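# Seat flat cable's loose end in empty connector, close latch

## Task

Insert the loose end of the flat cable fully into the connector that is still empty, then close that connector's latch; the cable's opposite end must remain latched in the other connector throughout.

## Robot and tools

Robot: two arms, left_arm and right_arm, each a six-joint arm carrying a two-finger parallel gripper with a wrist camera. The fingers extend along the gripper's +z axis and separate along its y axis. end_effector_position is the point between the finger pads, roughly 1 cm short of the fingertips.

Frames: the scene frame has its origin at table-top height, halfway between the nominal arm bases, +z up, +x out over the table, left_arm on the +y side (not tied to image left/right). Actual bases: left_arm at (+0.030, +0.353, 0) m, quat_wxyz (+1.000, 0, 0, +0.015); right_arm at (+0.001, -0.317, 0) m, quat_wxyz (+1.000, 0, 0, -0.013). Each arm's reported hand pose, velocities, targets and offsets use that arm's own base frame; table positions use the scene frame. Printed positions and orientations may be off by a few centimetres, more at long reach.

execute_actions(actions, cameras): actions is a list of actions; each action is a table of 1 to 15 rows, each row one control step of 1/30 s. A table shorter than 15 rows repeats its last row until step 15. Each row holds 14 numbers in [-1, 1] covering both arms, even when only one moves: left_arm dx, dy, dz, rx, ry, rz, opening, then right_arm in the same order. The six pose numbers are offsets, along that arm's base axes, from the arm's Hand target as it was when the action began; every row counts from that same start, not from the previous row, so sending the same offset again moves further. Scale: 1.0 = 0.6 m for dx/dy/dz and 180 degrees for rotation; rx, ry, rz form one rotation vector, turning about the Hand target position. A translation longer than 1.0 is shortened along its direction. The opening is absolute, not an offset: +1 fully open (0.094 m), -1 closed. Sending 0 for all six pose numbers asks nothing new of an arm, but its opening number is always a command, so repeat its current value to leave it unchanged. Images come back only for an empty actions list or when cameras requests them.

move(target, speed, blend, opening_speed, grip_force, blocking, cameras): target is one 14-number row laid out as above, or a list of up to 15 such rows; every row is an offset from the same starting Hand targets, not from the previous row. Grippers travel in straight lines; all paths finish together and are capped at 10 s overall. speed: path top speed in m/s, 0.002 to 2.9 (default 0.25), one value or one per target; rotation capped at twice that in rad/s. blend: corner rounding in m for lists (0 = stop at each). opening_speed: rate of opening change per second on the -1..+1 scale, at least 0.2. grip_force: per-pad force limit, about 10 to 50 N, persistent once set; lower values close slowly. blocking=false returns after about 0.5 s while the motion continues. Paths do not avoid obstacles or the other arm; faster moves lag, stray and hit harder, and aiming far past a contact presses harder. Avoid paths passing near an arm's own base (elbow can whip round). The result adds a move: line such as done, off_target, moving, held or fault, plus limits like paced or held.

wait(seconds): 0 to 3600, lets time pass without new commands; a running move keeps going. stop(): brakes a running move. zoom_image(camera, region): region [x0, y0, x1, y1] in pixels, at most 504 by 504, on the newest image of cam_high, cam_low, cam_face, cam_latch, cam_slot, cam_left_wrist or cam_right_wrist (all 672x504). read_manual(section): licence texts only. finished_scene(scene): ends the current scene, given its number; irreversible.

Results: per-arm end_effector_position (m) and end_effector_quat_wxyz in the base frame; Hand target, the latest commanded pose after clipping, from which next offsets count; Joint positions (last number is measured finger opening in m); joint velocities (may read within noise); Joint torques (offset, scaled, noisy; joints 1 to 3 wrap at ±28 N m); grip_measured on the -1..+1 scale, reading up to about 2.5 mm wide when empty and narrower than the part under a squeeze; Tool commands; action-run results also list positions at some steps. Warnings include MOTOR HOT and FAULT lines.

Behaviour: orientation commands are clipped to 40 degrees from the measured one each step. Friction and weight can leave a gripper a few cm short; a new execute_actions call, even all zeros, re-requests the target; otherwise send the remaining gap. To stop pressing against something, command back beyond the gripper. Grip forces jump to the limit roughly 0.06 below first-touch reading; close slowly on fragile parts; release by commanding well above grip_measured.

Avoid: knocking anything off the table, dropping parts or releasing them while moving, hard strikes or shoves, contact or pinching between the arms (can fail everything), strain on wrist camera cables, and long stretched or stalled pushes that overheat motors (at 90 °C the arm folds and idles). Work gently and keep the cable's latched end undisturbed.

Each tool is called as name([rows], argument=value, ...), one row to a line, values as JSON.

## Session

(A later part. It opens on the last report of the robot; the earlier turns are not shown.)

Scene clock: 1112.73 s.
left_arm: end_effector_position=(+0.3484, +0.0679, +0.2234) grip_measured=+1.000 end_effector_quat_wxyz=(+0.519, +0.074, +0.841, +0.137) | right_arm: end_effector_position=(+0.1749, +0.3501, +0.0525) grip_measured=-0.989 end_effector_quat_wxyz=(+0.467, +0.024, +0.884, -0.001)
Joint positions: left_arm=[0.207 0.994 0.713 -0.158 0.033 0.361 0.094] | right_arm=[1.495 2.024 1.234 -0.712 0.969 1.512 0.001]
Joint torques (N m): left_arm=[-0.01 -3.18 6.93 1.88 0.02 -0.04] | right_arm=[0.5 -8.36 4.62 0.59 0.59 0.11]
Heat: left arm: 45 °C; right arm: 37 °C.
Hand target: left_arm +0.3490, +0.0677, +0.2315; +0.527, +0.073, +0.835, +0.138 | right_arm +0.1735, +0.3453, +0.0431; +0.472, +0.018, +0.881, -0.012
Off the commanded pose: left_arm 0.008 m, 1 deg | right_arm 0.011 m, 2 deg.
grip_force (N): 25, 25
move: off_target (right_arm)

wait(seconds=0.1, cameras=["cam_latch","cam_face","cam_slot"])

zoom_image(camera="cam_slot", region=[320, 190, 480, 350])

zoom_image(camera="cam_latch", region=[320, 190, 420, 310])

zoom_image(camera="cam_face", region=[210, 120, 340, 240])

Scene clock: 1121.67 s.
left_arm: end_effector_position=(+0.3484, +0.0679, +0.2234) grip_measured=+1.000 end_effector_quat_wxyz=(+0.519, +0.074, +0.841, +0.137) | right_arm: end_effector_position=(+0.1749, +0.3502, +0.0525) grip_measured=-0.989 end_effector_quat_wxyz=(+0.467, +0.024, +0.884, -0.001)
Joint positions: left_arm=[0.207 0.994 0.713 -0.158 0.033 0.361 0.094] | right_arm=[1.495 2.024 1.234 -0.712 0.969 1.513 0.001]
Joint torques (N m): left_arm=[-0.01 -3.18 6.91 1.89 0.02 -0.04] | right_arm=[0.54 -8.03 4.67 0.65 0.6 0.11]
Heat: left arm: 45 °C; right arm: 37 °C.
Hand target: left_arm +0.3490, +0.0677, +0.2315; +0.527, +0.073, +0.835, +0.138 | right_arm +0.1735, +0.3453, +0.0431; +0.472, +0.018, +0.881, -0.011
Tool commands: left_gripper/opening=+1.0 right_gripper/opening=-1.0
Off the commanded pose: left_arm 0.008 m, 1 deg | right_arm 0.011 m, 2 deg.
grip_force (N): 25, 25
wait: 0.10 s; at rest from the start
Images, in order (width x height): cam_face 672x504, cam_latch 672x504, cam_slot 672x504.

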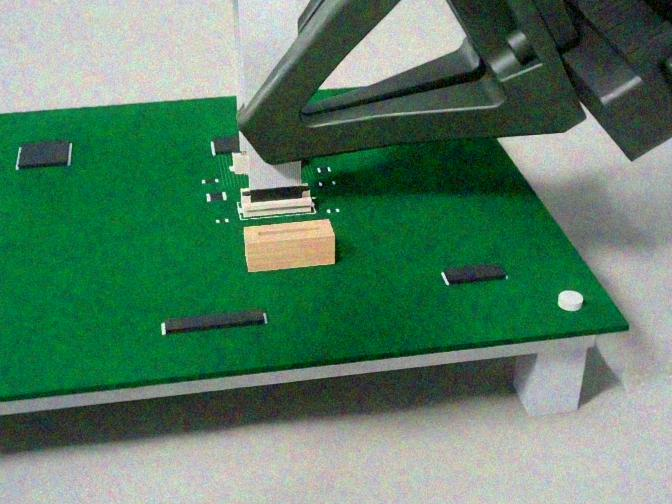

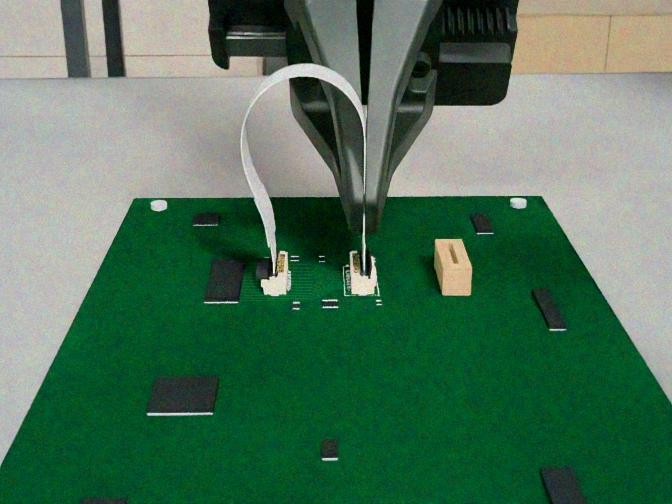

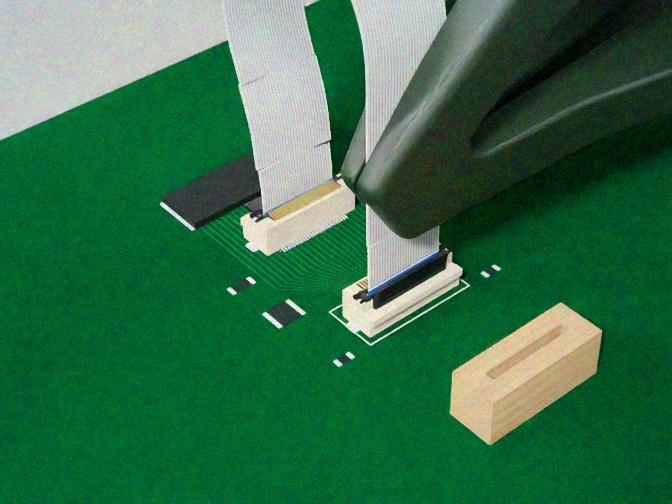

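Scaled by 3.150 from the camera's image (finer frame: 960x720).

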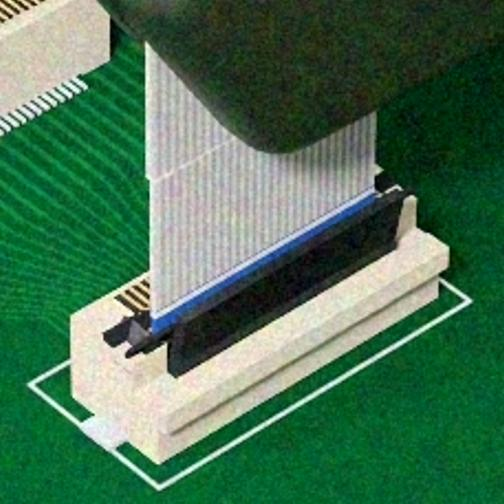

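Scaled by 4.200 from the camera's image (finer frame: 960x720).

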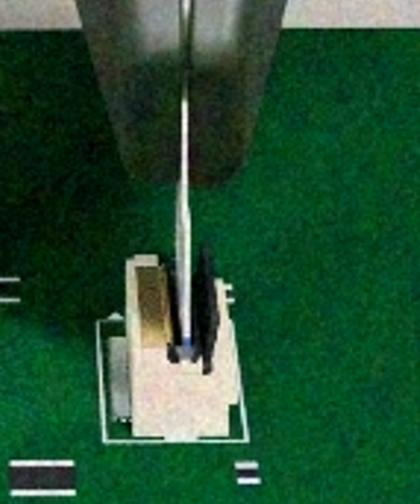

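Scaled by 3.877 from the camera's image (finer frame: 960x720).

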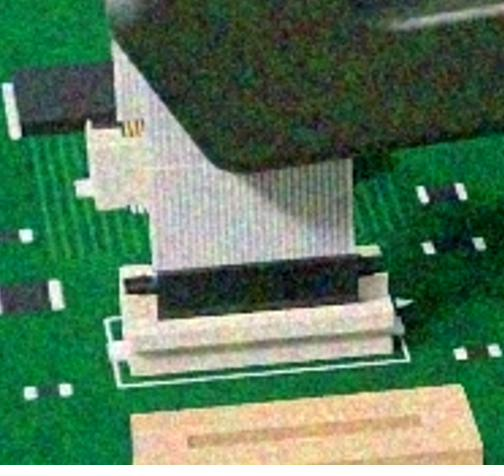

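zoom_image(camera="cam_slot", region=[230, 130, 370, 260])

Scaled by 3.600 from the camera's image (finer frame: 960x720).

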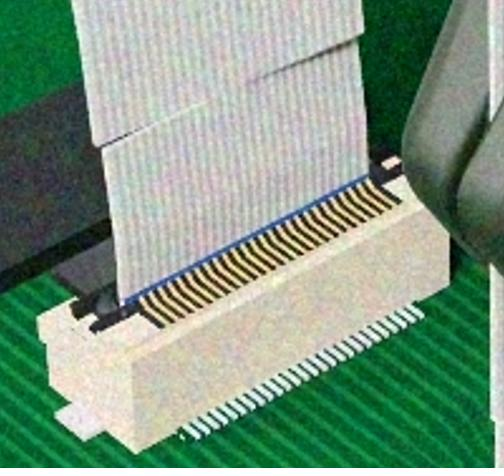

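move(target=[0,0,0,0,0,0,1,0.0008,0.0002,-0.0033,-0.001,0,0,-1], speed=0.03, cameras=["cam_latch","cam_face","cam_slot"])

zoom_image(camera="cam_slot", region=[320, 190, 480, 350])

zoom_image(camera="cam_latch", region=[320, 190, 420, 310])

Scene clock: 1153.47 s.
left_arm: end_effector_position=(+0.3484, +0.0679, +0.2234) grip_measured=+1.000 end_effector_quat_wxyz=(+0.519, +0.074, +0.841, +0.137) | right_arm: end_effector_position=(+0.1750, +0.3504, +0.0514) grip_measured=-0.989 end_effector_quat_wxyz=(+0.467, +0.024, +0.884, -0.001)
Joint positions: left_arm=[0.207 0.994 0.713 -0.158 0.033 0.361 0.094] | right_arm=[1.495 2.027 1.234 -0.709 0.97 1.513 0.001]
Joint torques (N m): left_arm=[-0.01 -3.17 6.95 1.89 0.02 -0.04] | right_arm=[0.42 -7.75 4.62 0.59 0.61 0.07]
Heat: left arm: 45 °C; right arm: 37 °C.
Hand target: left_arm +0.3490, +0.0677, +0.2315; +0.527, +0.073, +0.835, +0.138 | right_arm +0.1740, +0.3455, +0.0411; +0.472, +0.018, +0.881, -0.013
Off the commanded pose: left_arm 0.008 m, 1 deg | right_arm 0.011 m, 2 deg.
grip_force (N): 25, 25
move: off_target (right_arm)
Images, in order (width x height): cam_face 672x504, cam_latch 672x504, cam_slot 672x504.

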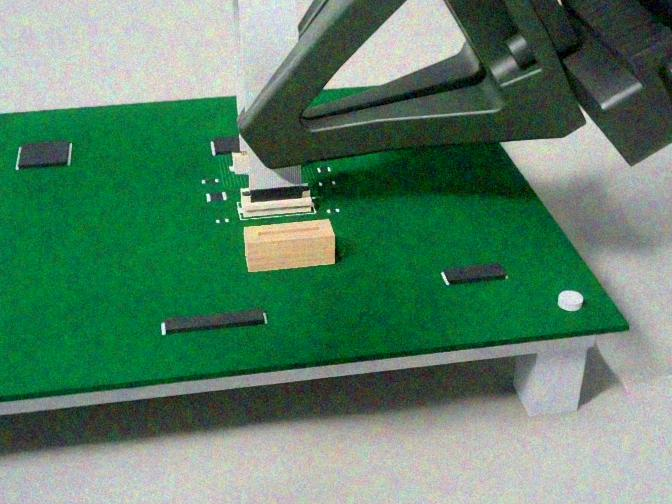

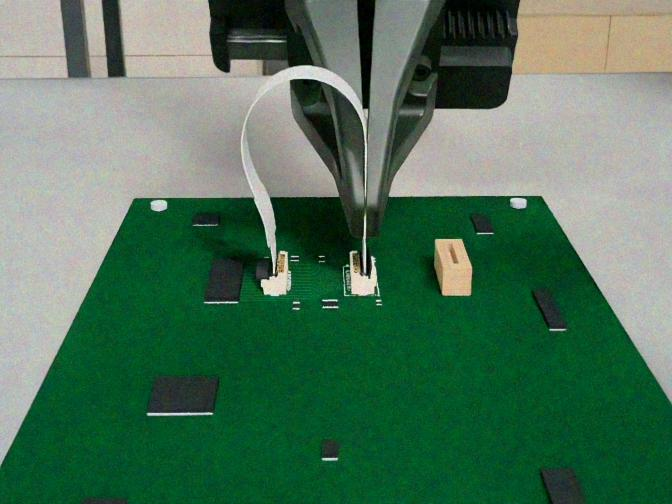

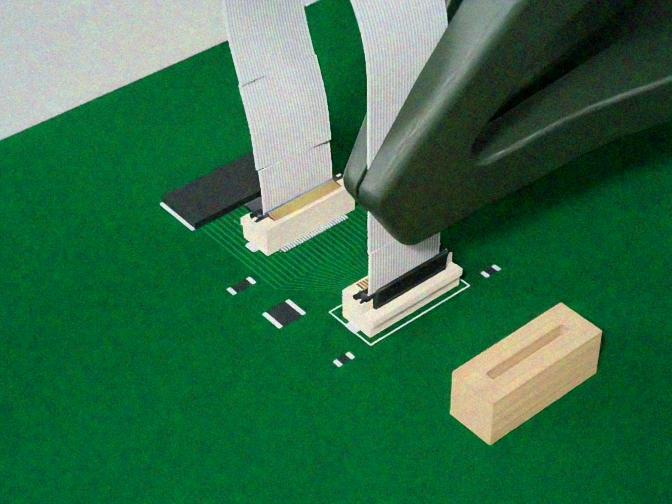

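Scaled by 3.150 from the camera's image (finer frame: 960x720).

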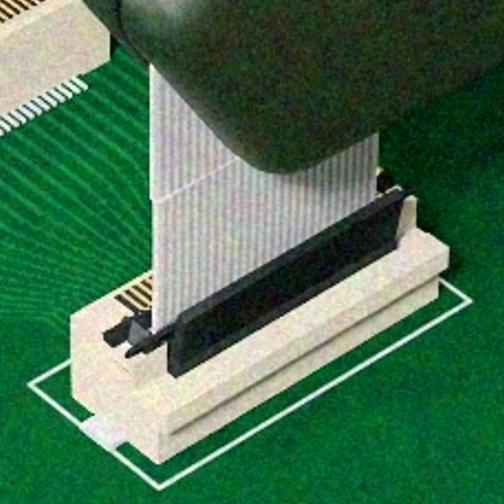

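Scaled by 4.200 from the camera's image (finer frame: 960x720).

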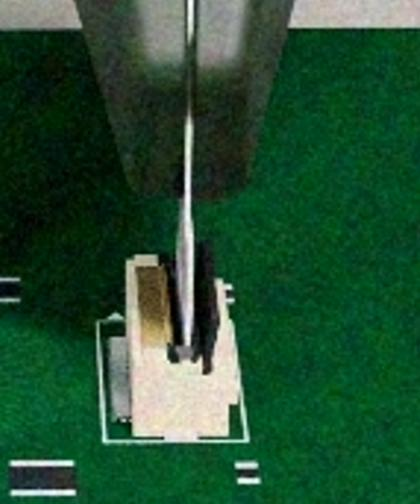

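move(target=[0,0,0,0,0,0,1,0.0003,0.0002,-0.0028,-0.0009,0,0,-1], speed=0.03, cameras=["cam_latch","cam_face","cam_slot"])

zoom_image(camera="cam_slot", region=[320, 190, 480, 350])

zoom_image(camera="cam_latch", region=[320, 190, 420, 310])

Scene clock: 1161.80 s.
left_arm: end_effector_position=(+0.3484, +0.0679, +0.2234) grip_measured=+1.000 end_effector_quat_wxyz=(+0.519, +0.074, +0.841, +0.137) | right_arm: end_effector_position=(+0.1756, +0.3501, +0.0512) grip_measured=-0.989 end_effector_quat_wxyz=(+0.470, +0.023, +0.883, -0.003)
Joint positions: left_arm=[0.207 0.994 0.713 -0.158 0.033 0.361 0.094] | right_arm=[1.495 2.031 1.234 -0.709 0.976 1.513 0.001]
Joint torques (N m): left_arm=[-0.02 -3.17 6.93 1.89 0.02 -0.04] | right_arm=[0.46 -7.88 4.63 0.59 0.58 0.06]
Heat: left arm: 45 °C; right arm: 36 °C.
Hand target: left_arm +0.3490, +0.0677, +0.2315; +0.527, +0.073, +0.835, +0.138 | right_arm +0.1742, +0.3455, +0.0395; +0.472, +0.017, +0.881, -0.014
Off the commanded pose: left_arm 0.008 m, 1 deg | right_arm 0.013 m, 2 deg.
grip_force (N): 25, 25
move: off_target (right_arm)
Images, in order (width x height): cam_face 672x504, cam_latch 672x504, cam_slot 672x504.

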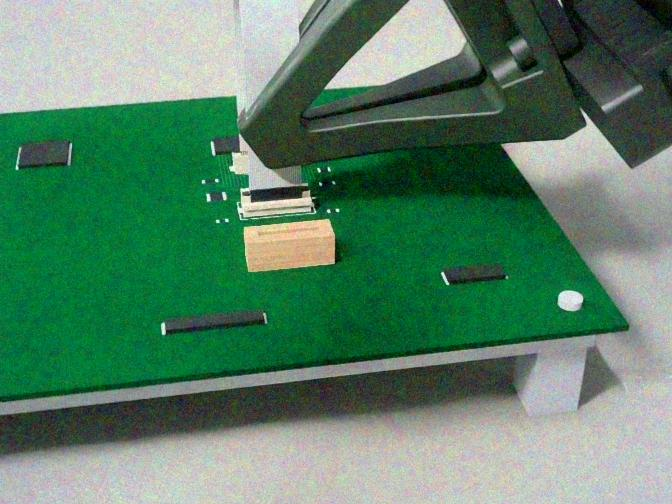

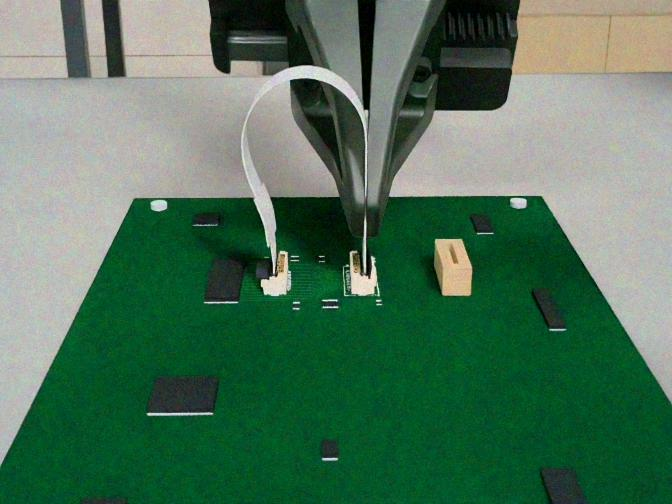

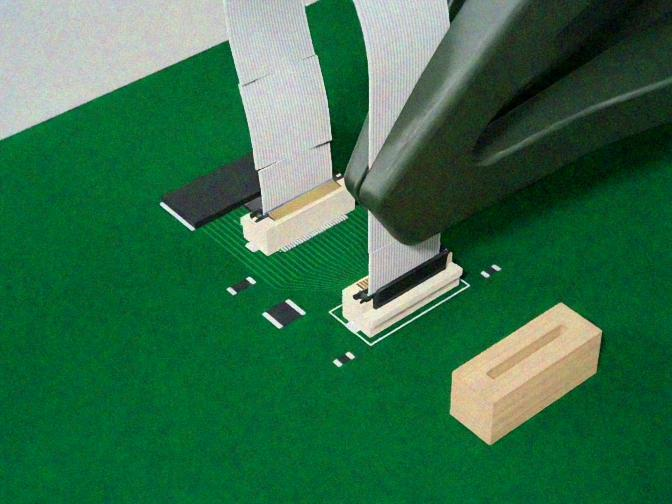

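Scaled by 3.150 from the camera's image (finer frame: 960x720).

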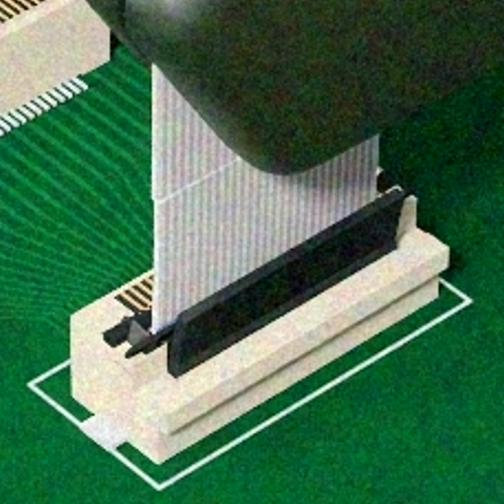

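Scaled by 4.200 from the camera's image (finer frame: 960x720).

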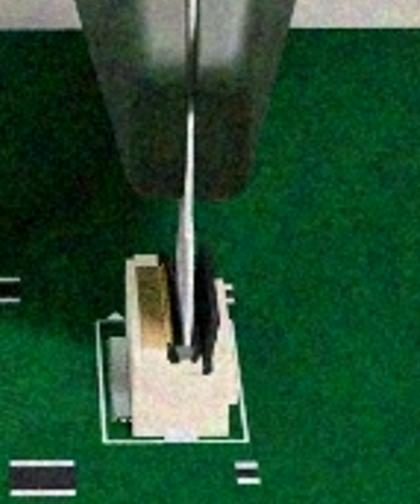

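move(target=[0,0,0,0,0,0,1,0,0.0003,-0.006,-0.001,0,0,-1], speed=0.03, cameras=["cam_latch","cam_face","cam_slot"])

zoom_image(camera="cam_slot", region=[320, 190, 480, 350])

zoom_image(camera="cam_face", region=[210, 120, 340, 240])

Scene clock: 1171.83 s.
left_arm: end_effector_position=(+0.3484, +0.0679, +0.2234) grip_measured=+1.000 end_effector_quat_wxyz=(+0.519, +0.074, +0.841, +0.137) | right_arm: end_effector_position=(+0.1762, +0.3499, +0.0510) grip_measured=-0.989 end_effector_quat_wxyz=(+0.474, +0.022, +0.880, -0.005)
Joint positions: left_arm=[0.207 0.994 0.713 -0.158 0.033 0.361 0.094] | right_arm=[1.496 2.036 1.234 -0.708 0.987 1.513 0.001]
Joint torques (N m): left_arm=[-0.01 -3.17 6.93 1.89 0.02 -0.04] | right_arm=[0.29 -7.6 4.55 0.7 0.4 0.08]
Heat: left arm: 45 °C; right arm: 37 °C.
Hand target: left_arm +0.3490, +0.0677, +0.2315; +0.527, +0.073, +0.835, +0.138 | right_arm +0.1740, +0.3458, +0.0359; +0.472, +0.016, +0.881, -0.015
Off the commanded pose: left_arm 0.008 m, 1 deg | right_arm 0.016 m, 1 deg.
grip_force (N): 25, 25
move: off_target (right_arm)
Images, in order (width x height): cam_face 672x504, cam_latch 672x504, cam_slot 672x504.

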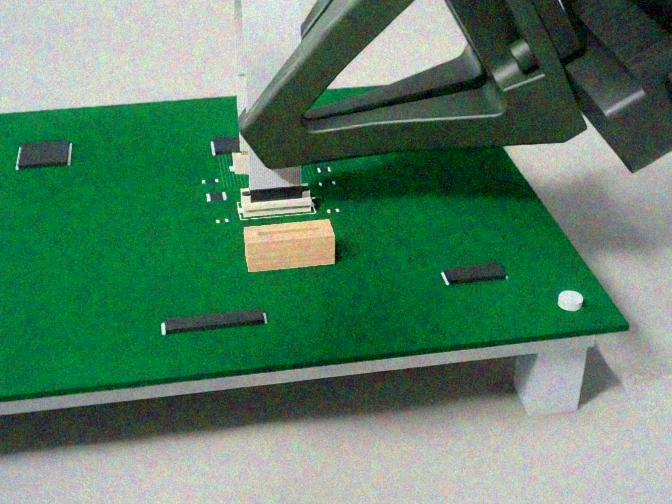

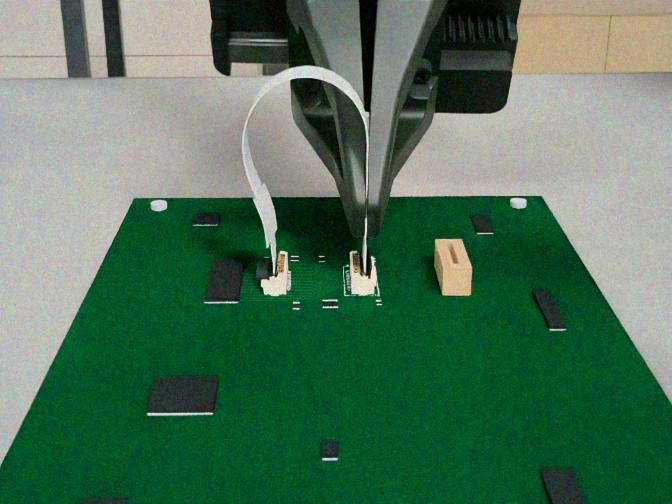

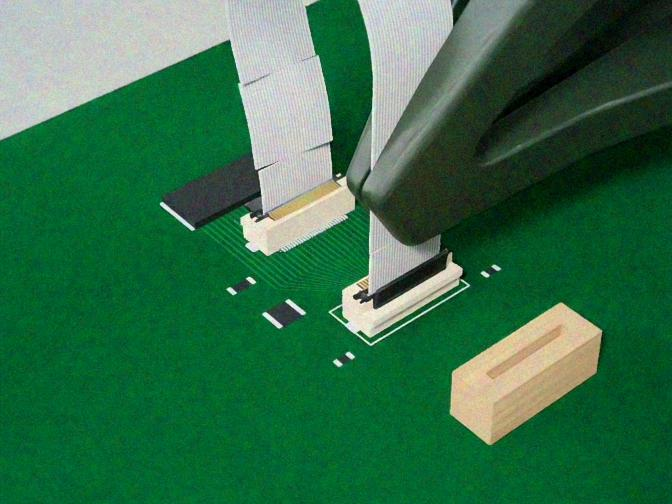

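Scaled by 3.150 from the camera's image (finer frame: 960x720).

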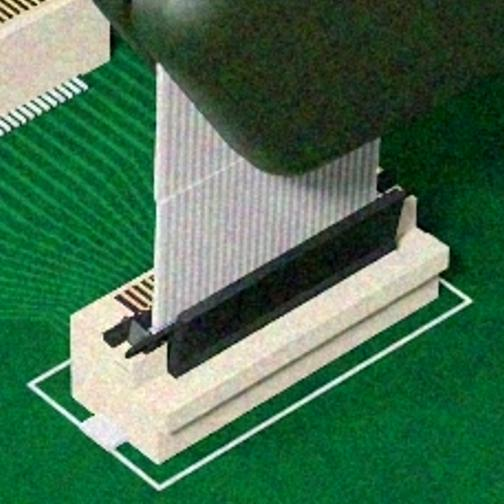

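Scaled by 3.877 from the camera's image (finer frame: 960x720).

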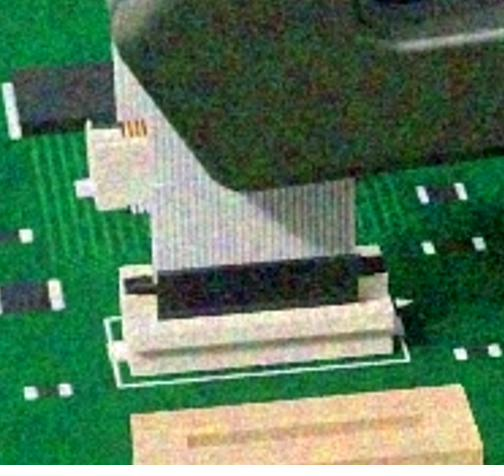

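move(target=[0,0,0,0,0,0,1,0,0,0.01,0.001,0,0,-1], speed=0.03)

Scene clock: 1226.70 s.
left_arm: end_effector_position=(+0.3484, +0.0679, +0.2234) grip_measured=+1.000 end_effector_quat_wxyz=(+0.519, +0.074, +0.841, +0.137) | right_arm: end_effector_position=(+0.1762, +0.3499, +0.0510) grip_measured=-0.989 end_effector_quat_wxyz=(+0.474, +0.022, +0.880, -0.005)
Joint positions: left_arm=[0.207 0.994 0.713 -0.158 0.033 0.361 0.094] | right_arm=[1.496 2.036 1.234 -0.708 0.987 1.513 0.001]
Joint torques (N m): left_arm=[-0.02 -3.17 6.93 1.89 0.02 -0.04] | right_arm=[0.31 -8.8 4.88 0.51 0.48 0.06]
Heat: left arm: 45 °C; right arm: 37 °C.
Hand target: left_arm +0.3490, +0.0677, +0.2315; +0.527, +0.073, +0.835, +0.138 | right_arm +0.1740, +0.3458, +0.0419; +0.472, +0.017, +0.881, -0.014
Off the commanded pose: left_arm 0.008 m, 1 deg | right_arm 0.010 m, 1 deg.
grip_force (N): 25, 25
move: done

move(target=[0,0,0,0,0,0,1,0,0,0,0,0,0,-0.88], opening_speed=0.3, cameras=["cam_latch","cam_face","cam_slot","cam_right_wrist"])

zoom_image(camera="cam_slot", region=[320, 190, 480, 350])

zoom_image(camera="cam_latch", region=[320, 190, 420, 310])

Scene clock: 1234.67 s.
left_arm: end_effector_position=(+0.3484, +0.0679, +0.2234) grip_measured=+1.000 end_effector_quat_wxyz=(+0.519, +0.074, +0.841, +0.137) | right_arm: end_effector_position=(+0.1751, +0.3501, +0.0493) grip_measured=-0.882 end_effector_quat_wxyz=(+0.469, +0.022, +0.883, -0.004)
Joint positions: left_arm=[0.207 0.994 0.713 -0.158 0.033 0.361 0.094] | right_arm=[1.496 2.036 1.234 -0.708 0.975 1.513 0.006]
Joint torques (N m): left_arm=[-0.01 -3.17 6.91 1.9 0.02 -0.04] | right_arm=[0.12 -8.55 4.93 0.51 0.53 0.06]
Heat: left arm: 45 °C; right arm: 37 °C.
Hand target: left_arm +0.3490, +0.0677, +0.2315; +0.527, +0.073, +0.835, +0.138 | right_arm +0.1740, +0.3458, +0.0419; +0.472, +0.017, +0.881, -0.014
Off the commanded pose: left_arm 0.008 m, 1 deg | right_arm 0.009 m, 1 deg.
grip_force (N): 25, 25
move: done
Images, in order (width x height): cam_face 672x504, cam_latch 672x504, cam_slot 672x504, cam_right_wrist 672x504.

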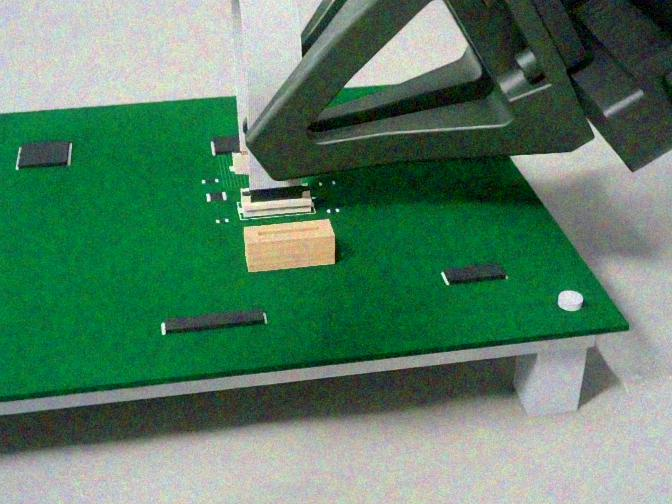

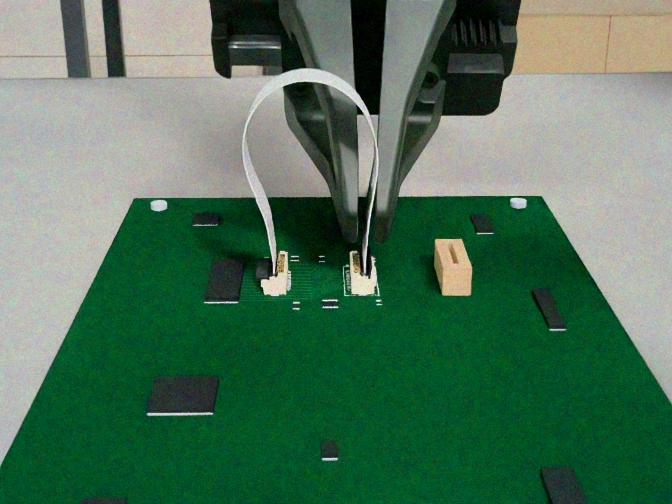

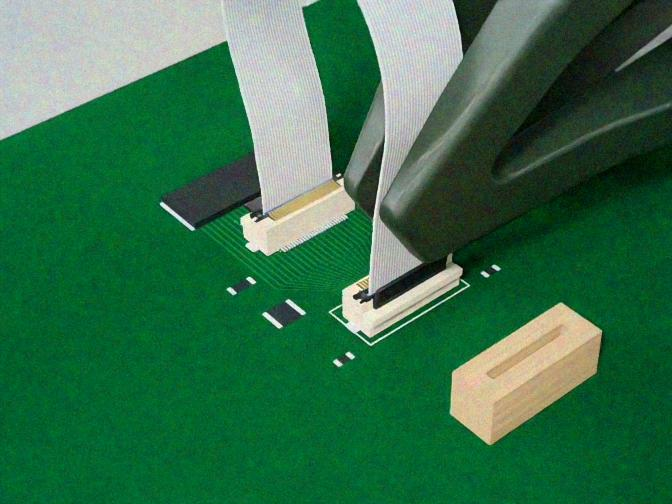

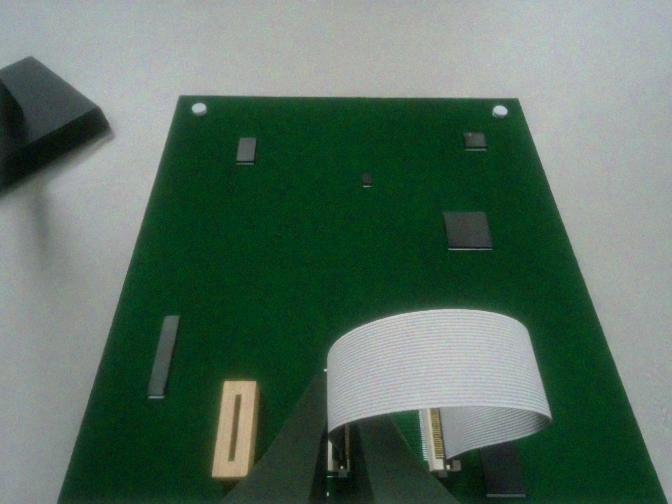

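Scaled by 3.150 from the camera's image (finer frame: 960x720).

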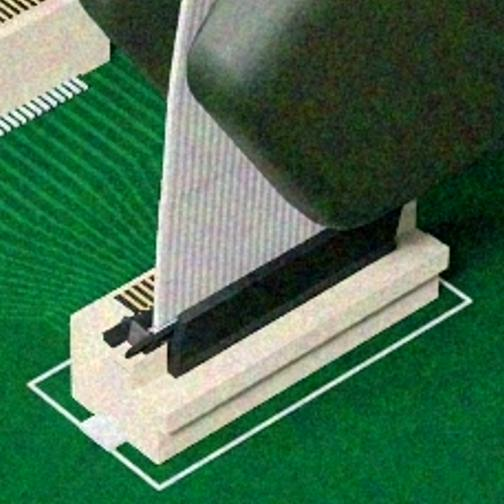

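Scaled by 4.200 from the camera's image (finer frame: 960x720).

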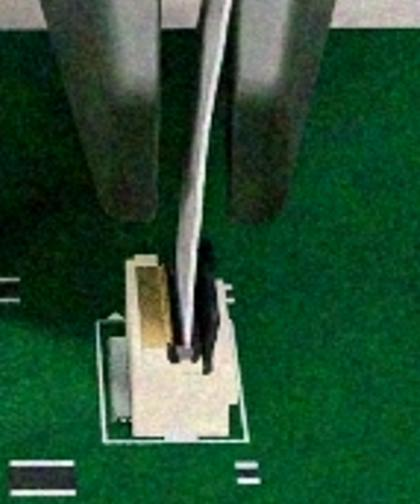

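move(target=[0,0,0,0,0,0,1,0,-0.0073,-0.0055,-0.0047,0,0,-0.88], speed=0.04, cameras=["cam_latch","cam_slot"])

zoom_image(camera="cam_latch", region=[320, 190, 420, 310])

Scene clock: 1292.80 s.
left_arm: end_effector_position=(+0.3484, +0.0679, +0.2234) grip_measured=+1.000 end_effector_quat_wxyz=(+0.519, +0.074, +0.841, +0.137) | right_arm: end_effector_position=(+0.1748, +0.3475, +0.0472) grip_measured=-0.882 end_effector_quat_wxyz=(+0.469, +0.020, +0.883, -0.008)
Joint positions: left_arm=[0.207 0.994 0.713 -0.158 0.033 0.361 0.094] | right_arm=[1.496 2.036 1.226 -0.708 0.975 1.513 0.006]
Joint torques (N m): left_arm=[-0.01 -3.17 6.94 1.89 0.02 -0.05] | right_arm=[0.21 -8.55 4.4 0.51 0.59 0.05]
Heat: left arm: 45 °C; right arm: 37 °C.
Hand target: left_arm +0.3490, +0.0677, +0.2315; +0.527, +0.073, +0.835, +0.138 | right_arm +0.1741, +0.3413, +0.0386; +0.472, +0.013, +0.881, -0.021
Off the commanded pose: left_arm 0.008 m, 1 deg | right_arm 0.011 m, 2 deg.
grip_force (N): 25, 25
move: off_target (right_arm)

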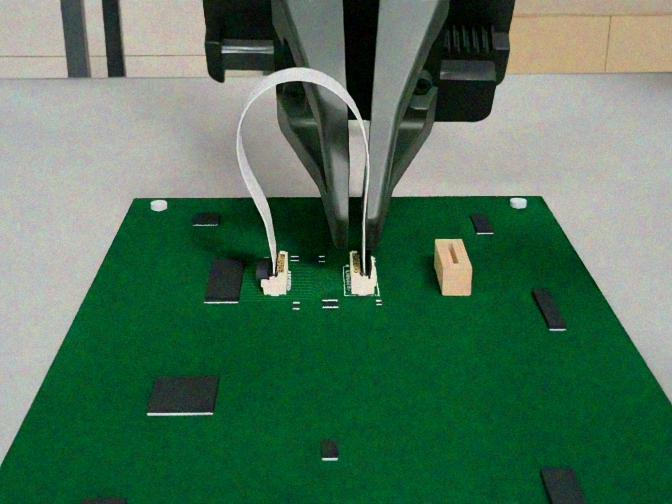

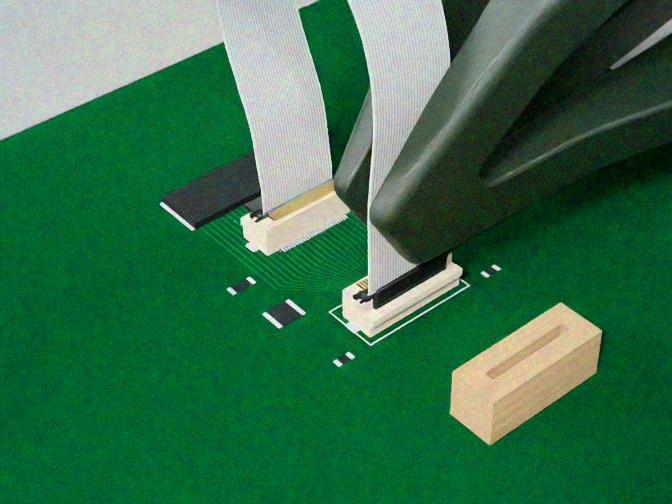

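Scaled by 4.200 from the camera's image (finer frame: 960x720).

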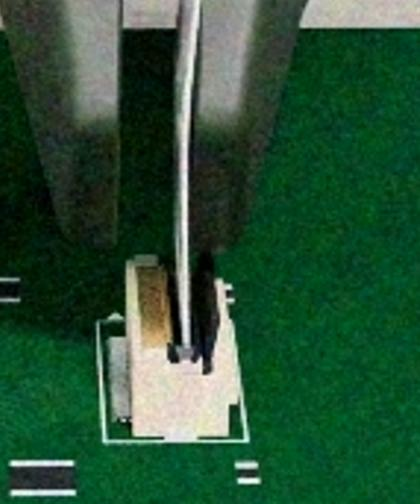

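execute_actions(actions=[], cameras=["cam_latch", "cam_slot", "cam_face"])

zoom_image(camera="cam_latch", region=[320, 190, 420, 310])

zoom_image(camera="cam_slot", region=[320, 190, 480, 350])

Scene clock: 1340.13 s.
left_arm: end_effector_position=(+0.3484, +0.0679, +0.2234) grip_measured=+1.000 end_effector_quat_wxyz=(+0.519, +0.074, +0.841, +0.137) | right_arm: end_effector_position=(+0.1748, +0.3475, +0.0472) grip_measured=-0.882 end_effector_quat_wxyz=(+0.469, +0.020, +0.883, -0.008)
Joint positions: left_arm=[0.207 0.994 0.713 -0.158 0.033 0.361 0.094] | right_arm=[1.496 2.036 1.226 -0.708 0.975 1.513 0.006]
Joint velocities: within noise
Joint torques (N m): left_arm=[0.01 -3.15 6.93 1.9 0.02 -0.04] | right_arm=[0.16 -8.47 4.49 0.5 0.58 0.01]
Heat: left arm: 45 °C; right arm: 37 °C.
Hand target: left_arm +0.3490, +0.0677, +0.2315; +0.527, +0.073, +0.835, +0.138 | right_arm +0.1741, +0.3413, +0.0386; +0.472, +0.013, +0.881, -0.021
Tool commands: left_gripper/opening=+1.0 right_gripper/opening=-0.88
Off the commanded pose: left_arm 0.008 m, 1 deg | right_arm 0.011 m, 2 deg.
grip_force (N): 25, 25
Images, in order (width x height): cam_face 672x504, cam_latch 672x504, cam_slot 672x504.

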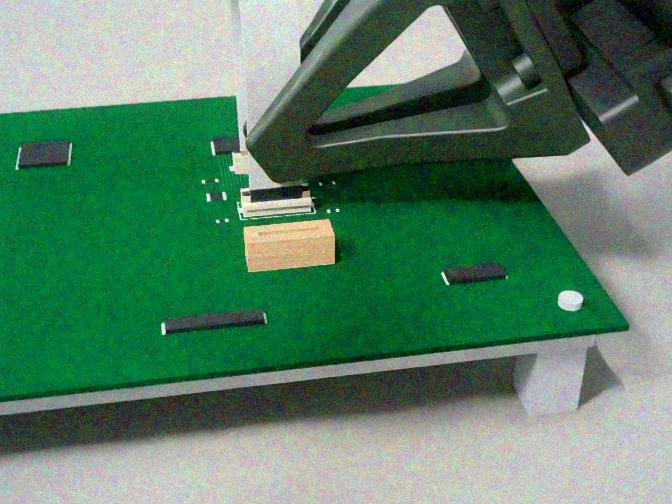

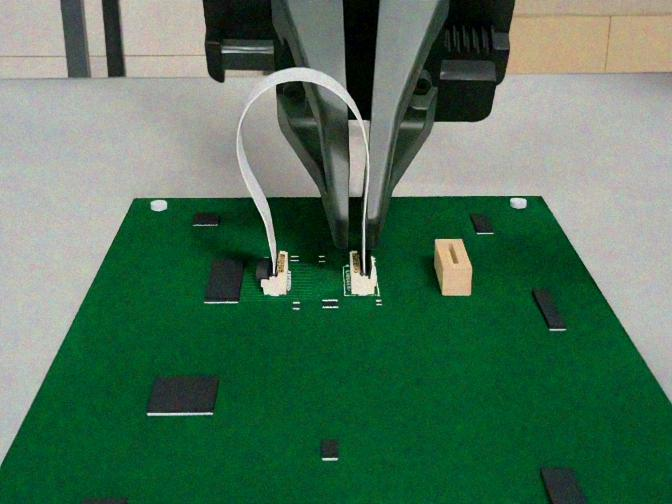

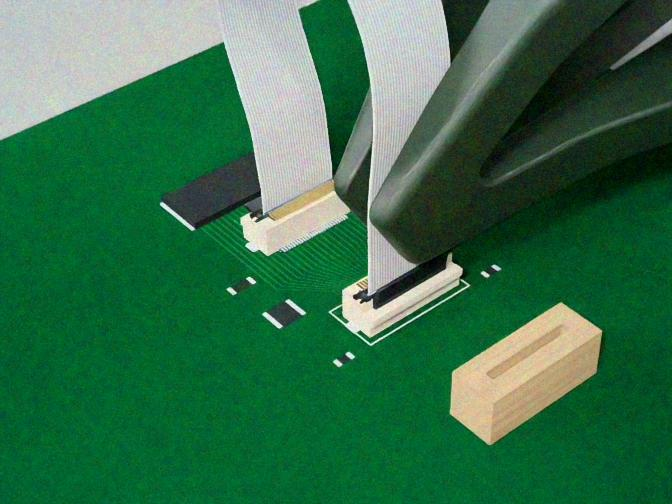

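Scaled by 4.200 from the camera's image (finer frame: 960x720).

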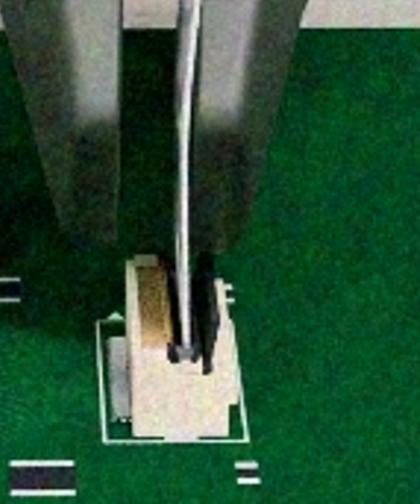

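Scaled by 3.150 from the camera's image (finer frame: 960x720).

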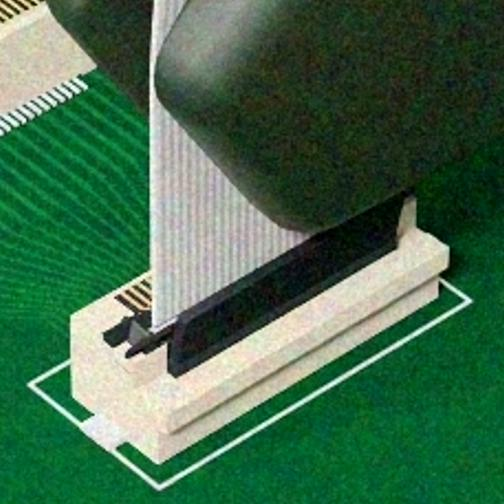

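move(target=[0,0,0,0,0,0,1, 0,0,-0.004,0,0,0,-0.88], speed=0.03, cameras=[])

Scene clock: 1355.67 s.
left_arm: end_effector_position=(+0.3484, +0.0679, +0.2234) grip_measured=+1.000 end_effector_quat_wxyz=(+0.519, +0.074, +0.841, +0.137) | right_arm: end_effector_position=(+0.1748, +0.3481, +0.0472) grip_measured=-0.882 end_effector_quat_wxyz=(+0.469, +0.021, +0.883, -0.006)
Joint positions: left_arm=[0.207 0.994 0.713 -0.158 0.033 0.361 0.094] | right_arm=[1.496 2.036 1.226 -0.704 0.975 1.513 0.006]
Joint torques (N m): left_arm=[-0.02 -3.18 6.93 1.89 0.02 -0.04] | right_arm=[0.32 -8.08 4.23 0.54 0.59 0.05]
Heat: left arm: 45 °C; right arm: 37 °C.
Hand target: left_arm +0.3490, +0.0677, +0.2315; +0.527, +0.073, +0.835, +0.138 | right_arm +0.1741, +0.3414, +0.0362; +0.472, +0.013, +0.881, -0.020
Off the commanded pose: left_arm 0.008 m, 1 deg | right_arm 0.013 m, 2 deg.
grip_force (N): 25, 25
move: off_target (right_arm)

move(target=[0,0,0,0,0,0,1, 0,0.001,-0.004,0,0,0,-0.88], speed=0.03, cameras=[])

Scene clock: 1360.93 s.
left_arm: end_effector_position=(+0.3484, +0.0679, +0.2234) grip_measured=+1.000 end_effector_quat_wxyz=(+0.519, +0.074, +0.841, +0.137) | right_arm: end_effector_position=(+0.1749, +0.3485, +0.0445) grip_measured=-0.882 end_effector_quat_wxyz=(+0.469, +0.020, +0.883, -0.007)
Joint positions: left_arm=[0.207 0.994 0.713 -0.158 0.033 0.361 0.094] | right_arm=[1.496 2.044 1.226 -0.698 0.975 1.513 0.006]
Joint torques (N m): left_arm=[-0.02 -3.17 6.93 1.89 0.02 -0.04] | right_arm=[0.13 -8.13 4.18 0.56 0.59 0.03]
Heat: left arm: 45 °C; right arm: 37 °C.
Hand target: left_arm +0.3490, +0.0677, +0.2315; +0.527, +0.073, +0.835, +0.138 | right_arm +0.1741, +0.3419, +0.0337; +0.472, +0.013, +0.881, -0.021
Off the commanded pose: left_arm 0.008 m, 1 deg | right_arm 0.013 m, 2 deg.
grip_force (N): 25, 25
move: off_target (right_arm)

wait(seconds=0.1, cameras=["cam_latch", "cam_slot", "cam_face"])

zoom_image(camera="cam_latch", region=[320, 190, 420, 310])

zoom_image(camera="cam_slot", region=[320, 190, 480, 350])

zoom_image(camera="cam_face", region=[210, 120, 340, 240])

Scene clock: 1367.90 s.
left_arm: end_effector_position=(+0.3484, +0.0679, +0.2234) grip_measured=+1.000 end_effector_quat_wxyz=(+0.519, +0.074, +0.841, +0.137) | right_arm: end_effector_position=(+0.1749, +0.3485, +0.0445) grip_measured=-0.882 end_effector_quat_wxyz=(+0.469, +0.020, +0.883, -0.007)
Joint positions: left_arm=[0.207 0.994 0.713 -0.158 0.033 0.361 0.094] | right_arm=[1.496 2.044 1.226 -0.698 0.975 1.513 0.006]
Joint torques (N m): left_arm=[0.01 -3.15 6.93 1.89 0.02 -0.04] | right_arm=[0.23 -8.23 4.15 0.57 0.56 0.06]
Heat: left arm: 45 °C; right arm: 37 °C.
Hand target: left_arm +0.3490, +0.0677, +0.2315; +0.527, +0.073, +0.835, +0.138 | right_arm +0.1741, +0.3419, +0.0337; +0.472, +0.013, +0.881, -0.021
Tool commands: left_gripper/opening=+1.0 right_gripper/opening=-0.88
Off the commanded pose: left_arm 0.008 m, 1 deg | right_arm 0.013 m, 2 deg.
grip_force (N): 25, 25
wait: 0.10 s; at rest from the start
Images, in order (width x height): cam_face 672x504, cam_latch 672x504, cam_slot 672x504.

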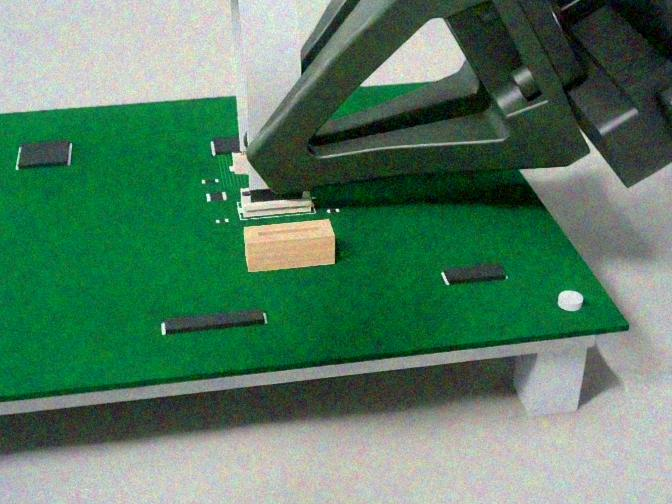

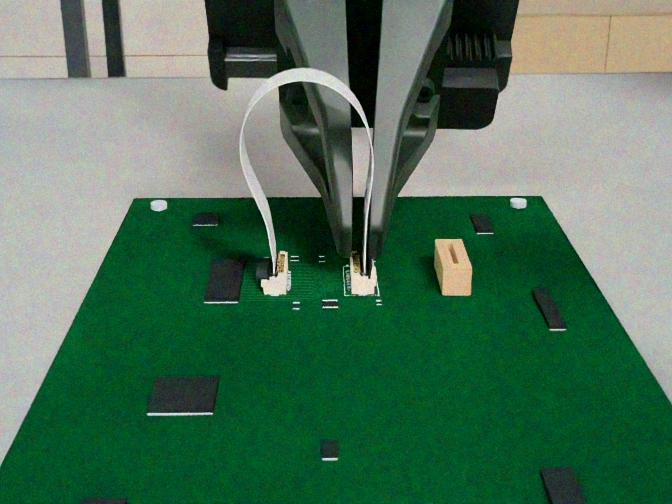

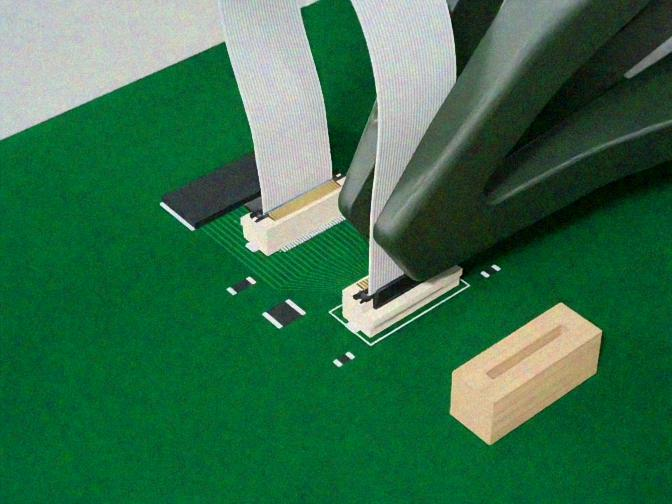

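Scaled by 4.200 from the camera's image (finer frame: 960x720).

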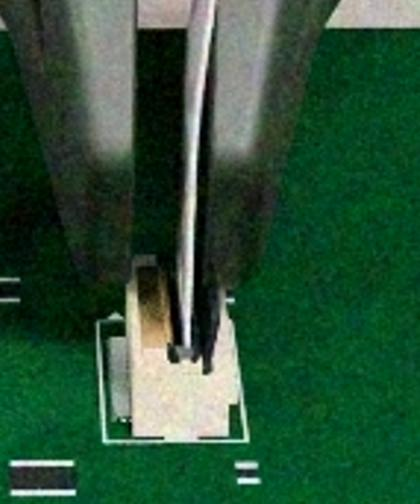

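Scaled by 3.150 from the camera's image (finer frame: 960x720).

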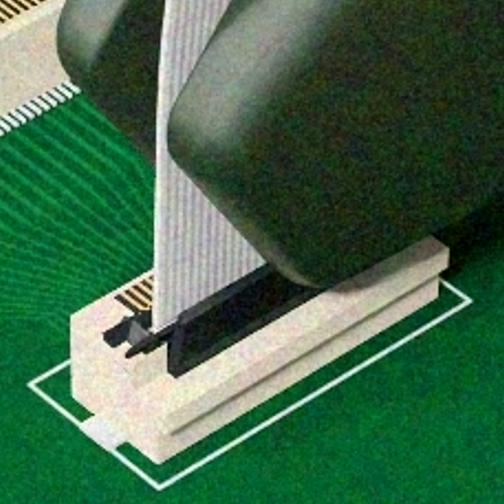

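Scaled by 3.877 from the camera's image (finer frame: 960x720).

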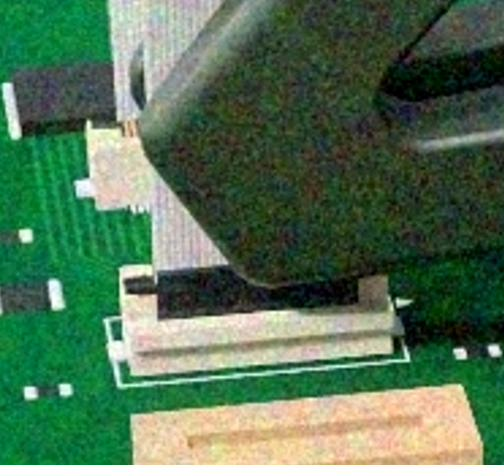

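move(target=[0,0,0,0,0,0,1, 0,-0.007,0.012,0,0,0,-0.88], speed=0.03, cameras=[])

Scene clock: 1421.90 s.
left_arm: end_effector_position=(+0.3484, +0.0679, +0.2234) grip_measured=+1.000 end_effector_quat_wxyz=(+0.519, +0.074, +0.841, +0.137) | right_arm: end_effector_position=(+0.1750, +0.3478, +0.0440) grip_measured=-0.882 end_effector_quat_wxyz=(+0.471, +0.020, +0.882, -0.007)
Joint positions: left_arm=[0.207 0.994 0.713 -0.158 0.033 0.361 0.094] | right_arm=[1.497 2.044 1.219 -0.692 0.98 1.513 0.006]
Joint torques (N m): left_arm=[-0.01 -3.17 6.93 1.89 0.01 -0.04] | right_arm=[0.02 -10.73 3.73 0.34 0.48 0.03]
Heat: left arm: 45 °C; right arm: 36 °C.
Hand target: left_arm +0.3490, +0.0677, +0.2315; +0.527, +0.073, +0.835, +0.138 | right_arm +0.1741, +0.3377, +0.0409; +0.472, +0.013, +0.881, -0.021
Off the commanded pose: left_arm 0.008 m, 1 deg | right_arm 0.011 m, 2 deg.
grip_force (N): 25, 25
move: off_target (right_arm)

move(target=[0,0,0,0,0,0,1, 0,-0.006,0.01,0,0,0,-0.88], speed=0.03, cameras=["cam_latch"])

zoom_image(camera="cam_latch", region=[320, 190, 420, 310])

Scene clock: 1427.00 s.
left_arm: end_effector_position=(+0.3484, +0.0679, +0.2234) grip_measured=+1.000 end_effector_quat_wxyz=(+0.519, +0.074, +0.841, +0.137) | right_arm: end_effector_position=(+0.1749, +0.3474, +0.0442) grip_measured=-0.881 end_effector_quat_wxyz=(+0.471, +0.022, +0.882, -0.004)
Joint positions: left_arm=[0.207 0.994 0.713 -0.158 0.033 0.361 0.094] | right_arm=[1.497 2.038 1.212 -0.683 0.979 1.513 0.006]
Joint torques (N m): left_arm=[-0.01 -3.17 6.93 1.89 0.03 -0.05] | right_arm=[-0.05 -12.29 3.55 0.13 0.53 0.05]
Heat: left arm: 45 °C; right arm: 37 °C.
Hand target: left_arm +0.3490, +0.0677, +0.2315; +0.527, +0.073, +0.835, +0.138 | right_arm +0.1741, +0.3342, +0.0469; +0.472, +0.013, +0.881, -0.021
Off the commanded pose: left_arm 0.008 m, 1 deg | right_arm 0.014 m, 2 deg.
grip_force (N): 25, 25
move: off_target (right_arm)

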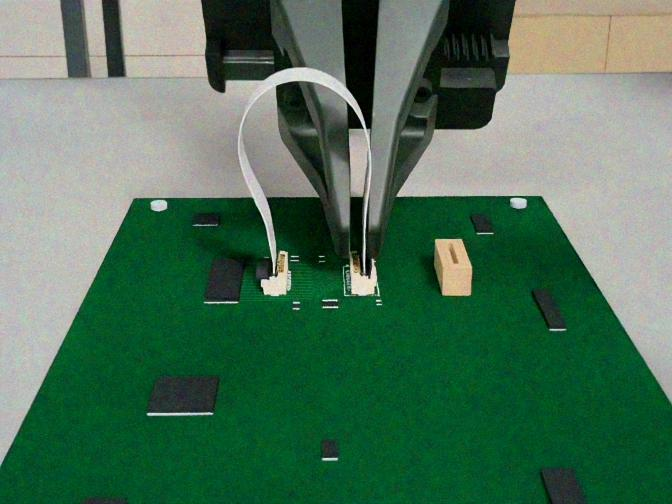

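Scaled by 4.200 from the camera's image (finer frame: 960x720).

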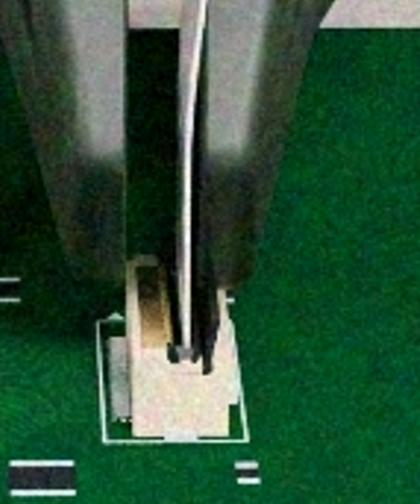

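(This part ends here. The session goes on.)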